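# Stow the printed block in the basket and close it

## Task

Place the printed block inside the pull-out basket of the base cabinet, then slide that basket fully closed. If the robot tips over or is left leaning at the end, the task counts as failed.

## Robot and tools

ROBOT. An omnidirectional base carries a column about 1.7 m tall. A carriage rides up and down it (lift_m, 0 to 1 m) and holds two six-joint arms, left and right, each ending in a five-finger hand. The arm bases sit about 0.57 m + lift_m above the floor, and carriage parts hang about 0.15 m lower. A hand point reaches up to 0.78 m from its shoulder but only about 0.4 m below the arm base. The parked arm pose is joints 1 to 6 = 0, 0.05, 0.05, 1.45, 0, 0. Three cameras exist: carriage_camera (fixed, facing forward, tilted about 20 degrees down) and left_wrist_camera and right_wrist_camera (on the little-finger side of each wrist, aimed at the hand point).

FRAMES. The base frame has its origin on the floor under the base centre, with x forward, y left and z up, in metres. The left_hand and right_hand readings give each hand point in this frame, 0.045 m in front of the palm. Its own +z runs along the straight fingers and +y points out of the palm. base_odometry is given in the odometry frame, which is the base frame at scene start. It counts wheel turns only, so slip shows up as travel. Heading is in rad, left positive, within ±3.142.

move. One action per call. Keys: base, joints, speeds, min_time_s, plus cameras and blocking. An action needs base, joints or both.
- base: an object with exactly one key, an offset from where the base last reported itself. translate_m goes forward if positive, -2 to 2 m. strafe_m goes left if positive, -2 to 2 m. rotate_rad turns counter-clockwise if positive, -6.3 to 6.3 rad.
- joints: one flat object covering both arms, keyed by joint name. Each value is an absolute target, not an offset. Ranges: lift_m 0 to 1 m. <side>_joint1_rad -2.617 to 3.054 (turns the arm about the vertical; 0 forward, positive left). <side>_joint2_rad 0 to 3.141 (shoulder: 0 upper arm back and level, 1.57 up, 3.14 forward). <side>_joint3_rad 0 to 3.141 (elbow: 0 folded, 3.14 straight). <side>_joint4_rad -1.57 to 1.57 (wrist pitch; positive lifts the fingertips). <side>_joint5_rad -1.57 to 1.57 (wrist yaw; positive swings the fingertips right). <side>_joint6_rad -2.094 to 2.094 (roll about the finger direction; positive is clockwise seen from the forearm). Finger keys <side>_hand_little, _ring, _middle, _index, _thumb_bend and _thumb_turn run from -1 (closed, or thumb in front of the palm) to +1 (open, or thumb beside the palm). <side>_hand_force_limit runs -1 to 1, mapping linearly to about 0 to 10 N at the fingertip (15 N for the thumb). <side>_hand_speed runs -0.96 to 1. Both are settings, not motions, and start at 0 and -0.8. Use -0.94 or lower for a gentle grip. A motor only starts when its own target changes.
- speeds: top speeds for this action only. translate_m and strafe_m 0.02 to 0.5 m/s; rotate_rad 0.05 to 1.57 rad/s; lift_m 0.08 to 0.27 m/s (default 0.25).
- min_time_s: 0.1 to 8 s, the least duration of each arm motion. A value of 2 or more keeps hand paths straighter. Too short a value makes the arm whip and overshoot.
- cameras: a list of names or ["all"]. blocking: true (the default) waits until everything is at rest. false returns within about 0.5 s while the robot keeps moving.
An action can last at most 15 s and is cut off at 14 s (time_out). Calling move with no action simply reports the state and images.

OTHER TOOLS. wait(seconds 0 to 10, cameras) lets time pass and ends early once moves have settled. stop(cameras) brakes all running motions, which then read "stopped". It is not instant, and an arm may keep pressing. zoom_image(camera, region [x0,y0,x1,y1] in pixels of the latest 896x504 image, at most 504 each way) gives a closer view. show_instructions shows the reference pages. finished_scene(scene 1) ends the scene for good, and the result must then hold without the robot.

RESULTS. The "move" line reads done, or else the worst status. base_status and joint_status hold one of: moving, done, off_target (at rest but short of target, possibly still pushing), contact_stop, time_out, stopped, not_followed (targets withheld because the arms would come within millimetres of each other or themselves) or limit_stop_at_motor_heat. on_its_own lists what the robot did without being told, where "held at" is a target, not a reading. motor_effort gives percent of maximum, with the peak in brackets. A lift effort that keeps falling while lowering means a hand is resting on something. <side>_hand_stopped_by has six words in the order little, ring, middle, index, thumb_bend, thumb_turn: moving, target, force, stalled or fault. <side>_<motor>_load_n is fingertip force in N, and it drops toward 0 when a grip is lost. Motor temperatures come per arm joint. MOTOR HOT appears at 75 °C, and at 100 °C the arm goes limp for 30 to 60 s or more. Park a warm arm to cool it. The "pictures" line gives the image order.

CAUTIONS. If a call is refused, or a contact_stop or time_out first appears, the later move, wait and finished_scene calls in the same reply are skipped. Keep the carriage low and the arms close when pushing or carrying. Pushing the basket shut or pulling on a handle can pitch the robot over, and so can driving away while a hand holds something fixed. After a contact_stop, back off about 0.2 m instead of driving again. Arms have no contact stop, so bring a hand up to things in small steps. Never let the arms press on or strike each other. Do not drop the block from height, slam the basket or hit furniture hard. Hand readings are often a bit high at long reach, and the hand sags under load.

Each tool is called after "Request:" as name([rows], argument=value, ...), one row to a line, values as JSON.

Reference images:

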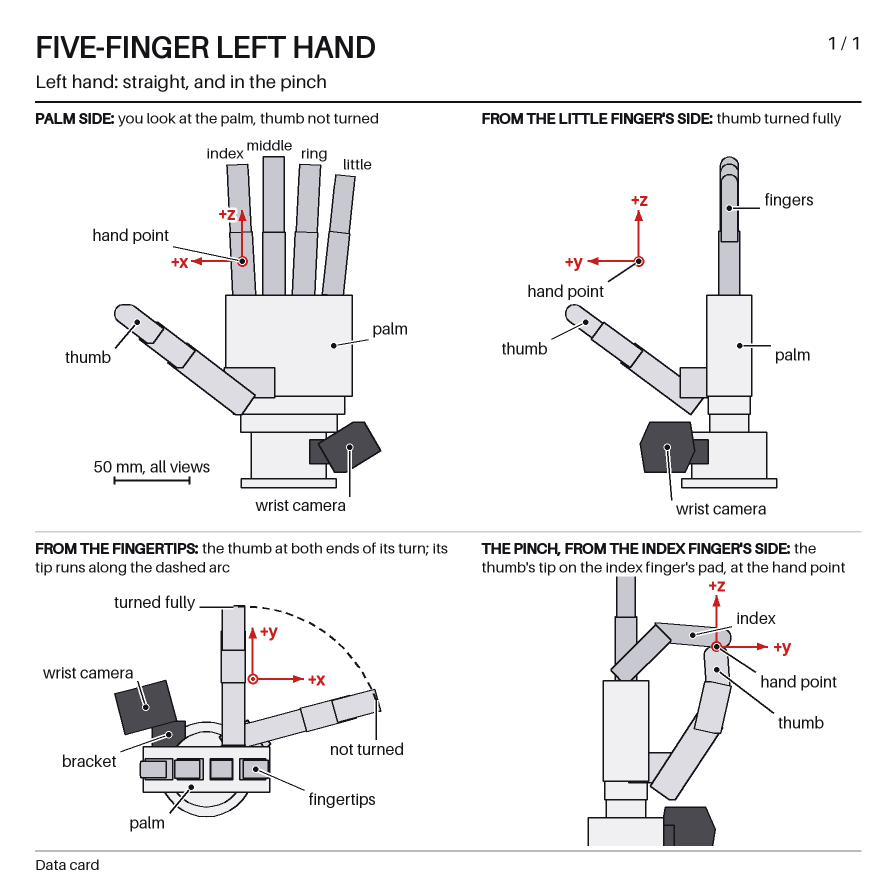

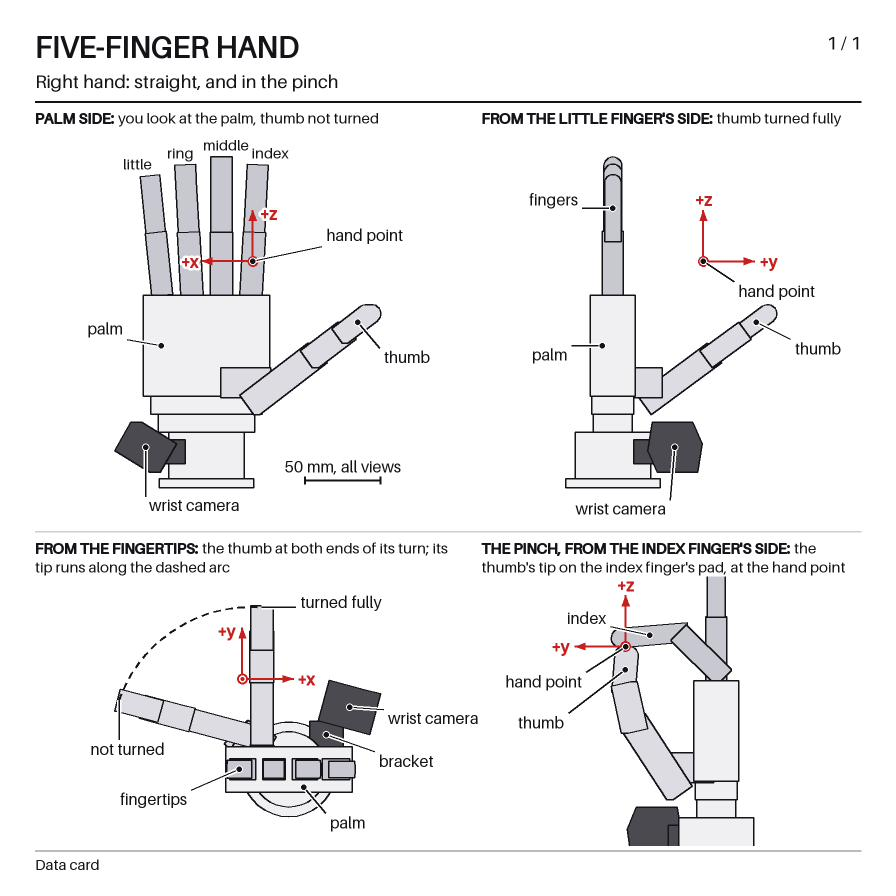

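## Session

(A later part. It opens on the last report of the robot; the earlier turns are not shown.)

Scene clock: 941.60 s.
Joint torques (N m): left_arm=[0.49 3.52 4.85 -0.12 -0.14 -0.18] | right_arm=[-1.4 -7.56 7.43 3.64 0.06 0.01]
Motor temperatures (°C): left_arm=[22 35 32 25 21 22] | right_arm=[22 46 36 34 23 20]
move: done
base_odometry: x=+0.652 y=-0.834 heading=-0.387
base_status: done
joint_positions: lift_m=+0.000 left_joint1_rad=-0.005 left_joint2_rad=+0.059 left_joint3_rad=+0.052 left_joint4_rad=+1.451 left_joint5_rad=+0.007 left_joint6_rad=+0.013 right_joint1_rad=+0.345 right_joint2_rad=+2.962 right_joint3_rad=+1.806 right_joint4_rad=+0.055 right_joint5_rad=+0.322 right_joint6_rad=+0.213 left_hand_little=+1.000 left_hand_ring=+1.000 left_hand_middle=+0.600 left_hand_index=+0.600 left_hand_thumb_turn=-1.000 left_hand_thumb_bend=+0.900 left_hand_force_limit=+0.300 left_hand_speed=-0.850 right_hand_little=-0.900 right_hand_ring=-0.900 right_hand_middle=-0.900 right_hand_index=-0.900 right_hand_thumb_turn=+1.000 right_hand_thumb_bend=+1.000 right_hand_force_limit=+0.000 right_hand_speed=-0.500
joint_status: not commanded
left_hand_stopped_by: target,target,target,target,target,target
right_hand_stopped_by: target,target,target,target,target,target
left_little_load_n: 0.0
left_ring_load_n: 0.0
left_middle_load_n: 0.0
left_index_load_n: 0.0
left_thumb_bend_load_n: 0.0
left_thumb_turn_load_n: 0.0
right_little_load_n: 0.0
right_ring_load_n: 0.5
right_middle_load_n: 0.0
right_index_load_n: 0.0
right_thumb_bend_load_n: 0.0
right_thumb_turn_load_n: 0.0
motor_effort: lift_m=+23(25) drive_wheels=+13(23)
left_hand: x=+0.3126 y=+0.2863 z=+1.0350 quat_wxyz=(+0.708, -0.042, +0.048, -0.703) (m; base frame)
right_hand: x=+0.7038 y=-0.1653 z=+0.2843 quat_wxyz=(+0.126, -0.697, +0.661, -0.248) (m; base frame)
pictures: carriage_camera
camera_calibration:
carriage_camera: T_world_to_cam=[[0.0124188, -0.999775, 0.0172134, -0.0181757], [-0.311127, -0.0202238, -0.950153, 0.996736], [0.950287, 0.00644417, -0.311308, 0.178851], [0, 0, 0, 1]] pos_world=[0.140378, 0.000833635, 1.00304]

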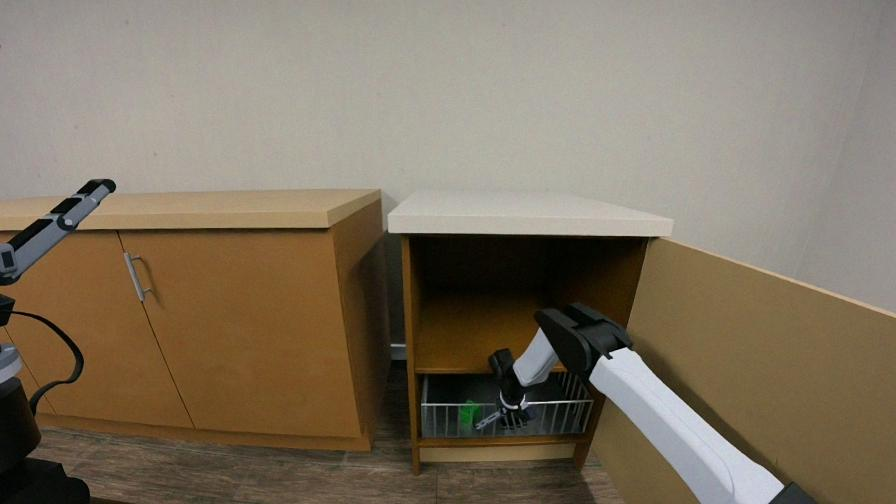

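Request:
move(base={"translate_m": -0.1}, speeds={"translate_m": 0.04})

Request:
move(base={"translate_m": -0.25}, speeds={"translate_m": 0.15}, cameras=["carriage_camera"])

Request:
zoom_image(camera="carriage_camera", region=[400, 280, 610, 440])

Scene clock: 948.87 s.
Joint torques (N m): left_arm=[0.49 3.51 4.86 -0.13 -0.13 -0.18] | right_arm=[-0.49 -13.42 6.39 1.63 0.15 0.02]
move: done
base_odometry: x=+0.560 y=-0.797 heading=-0.387
base_status: done
joint_positions: lift_m=+0.000 left_joint1_rad=-0.005 left_joint2_rad=+0.059 left_joint3_rad=+0.052 left_joint4_rad=+1.451 left_joint5_rad=+0.007 left_joint6_rad=+0.013 right_joint1_rad=+0.335 right_joint2_rad=+3.017 right_joint3_rad=+1.819 right_joint4_rad=+0.289 right_joint5_rad=+0.310 right_joint6_rad=+0.213 left_hand_little=+1.000 left_hand_ring=+1.000 left_hand_middle=+0.600 left_hand_index=+0.600 left_hand_thumb_turn=-1.000 left_hand_thumb_bend=+0.900 left_hand_force_limit=+0.300 left_hand_speed=-0.850 right_hand_little=-0.900 right_hand_ring=-0.900 right_hand_middle=-0.900 right_hand_index=-0.900 right_hand_thumb_turn=+1.000 right_hand_thumb_bend=+1.000 right_hand_force_limit=+0.000 right_hand_speed=-0.500
joint_status: not commanded
left_hand_stopped_by: target,target,target,target,target,target
right_hand_stopped_by: target,target,target,target,target,target
left_little_load_n: 0.0
left_ring_load_n: 0.5
left_middle_load_n: 0.0
left_index_load_n: 0.0
left_thumb_bend_load_n: 0.5
left_thumb_turn_load_n: -0.5
right_little_load_n: 0.0
right_ring_load_n: 0.0
right_middle_load_n: 0.0
right_index_load_n: 0.0
right_thumb_bend_load_n: 0.0
right_thumb_turn_load_n: 0.0
motor_effort: lift_m=+24(24) drive_wheels=-5(13)
left_hand: x=+0.3125 y=+0.2863 z=+1.0351 quat_wxyz=(+0.708, -0.042, +0.048, -0.703) (m; base frame)
right_hand: x=+0.7451 y=-0.1538 z=+0.2827 quat_wxyz=(+0.208, -0.666, +0.657, -0.284) (m; base frame)
pictures: none

Scene clock: 951.50 s.
Joint torques (N m): left_arm=[0.47 3.54 4.85 -0.1 -0.13 -0.19] | right_arm=[-0.42 -13.45 6.3 1.59 0.18 0.02]
move: done
base_odometry: x=+0.328 y=-0.702 heading=-0.387
base_status: done
joint_positions: lift_m=+0.000 left_joint1_rad=-0.005 left_joint2_rad=+0.059 left_joint3_rad=+0.052 left_joint4_rad=+1.449 left_joint5_rad=+0.007 left_joint6_rad=+0.013 right_joint1_rad=+0.334 right_joint2_rad=+3.017 right_joint3_rad=+1.821 right_joint4_rad=+0.293 right_joint5_rad=+0.308 right_joint6_rad=+0.213 left_hand_little=+1.000 left_hand_ring=+1.000 left_hand_middle=+0.600 left_hand_index=+0.600 left_hand_thumb_turn=-1.000 left_hand_thumb_bend=+0.900 left_hand_force_limit=+0.300 left_hand_speed=-0.850 right_hand_little=-0.900 right_hand_ring=-0.900 right_hand_middle=-0.900 right_hand_index=-0.900 right_hand_thumb_turn=+1.000 right_hand_thumb_bend=+1.000 right_hand_force_limit=+0.000 right_hand_speed=-0.500
joint_status: not commanded
left_hand_stopped_by: target,target,target,target,target,target
right_hand_stopped_by: target,target,target,target,target,target
left_little_load_n: 0.5
left_ring_load_n: 0.0
left_middle_load_n: 0.0
left_index_load_n: 0.0
left_thumb_bend_load_n: 0.0
left_thumb_turn_load_n: 0.0
right_little_load_n: 0.0
right_ring_load_n: 0.5
right_middle_load_n: 0.0
right_index_load_n: 0.0
right_thumb_bend_load_n: 0.0
right_thumb_turn_load_n: 0.0
motor_effort: lift_m=+24(24) drive_wheels=+1(14)
left_hand: x=+0.3130 y=+0.2863 z=+1.0349 quat_wxyz=(+0.708, -0.043, +0.048, -0.703) (m; base frame)
right_hand: x=+0.7464 y=-0.1533 z=+0.2834 quat_wxyz=(+0.211, -0.666, +0.657, -0.285) (m; base frame)
pictures: carriage_camera
camera_calibration:
carriage_camera: T_world_to_cam=[[0.0124188, -0.999775, 0.0172134, -0.0181757], [-0.311127, -0.0202238, -0.950153, 0.996736], [0.950287, 0.00644417, -0.311308, 0.178851], [0, 0, 0, 1]] pos_world=[0.140378, 0.000833635, 1.00304]

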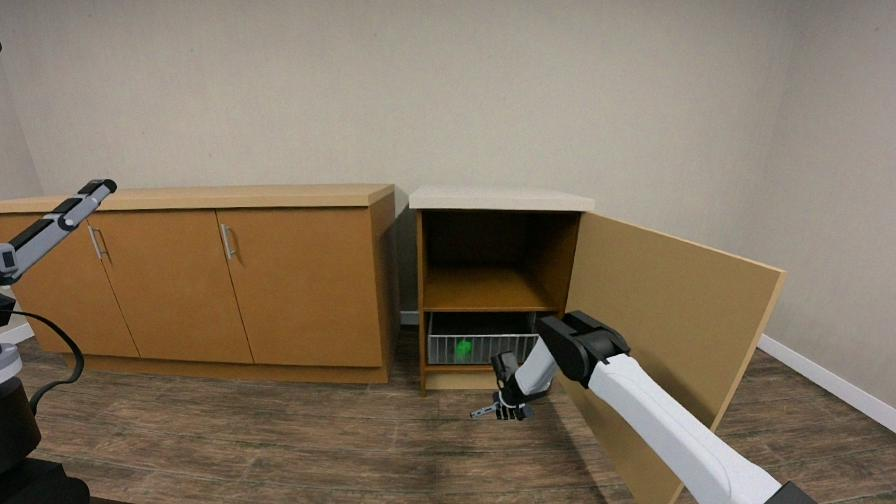

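Scaled by 2.400.

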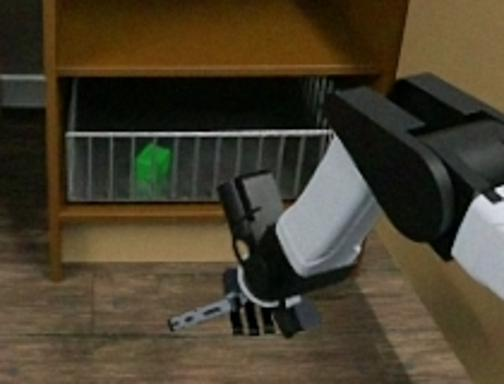

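Request:
finished_scene()

The scene is finished: the task was done.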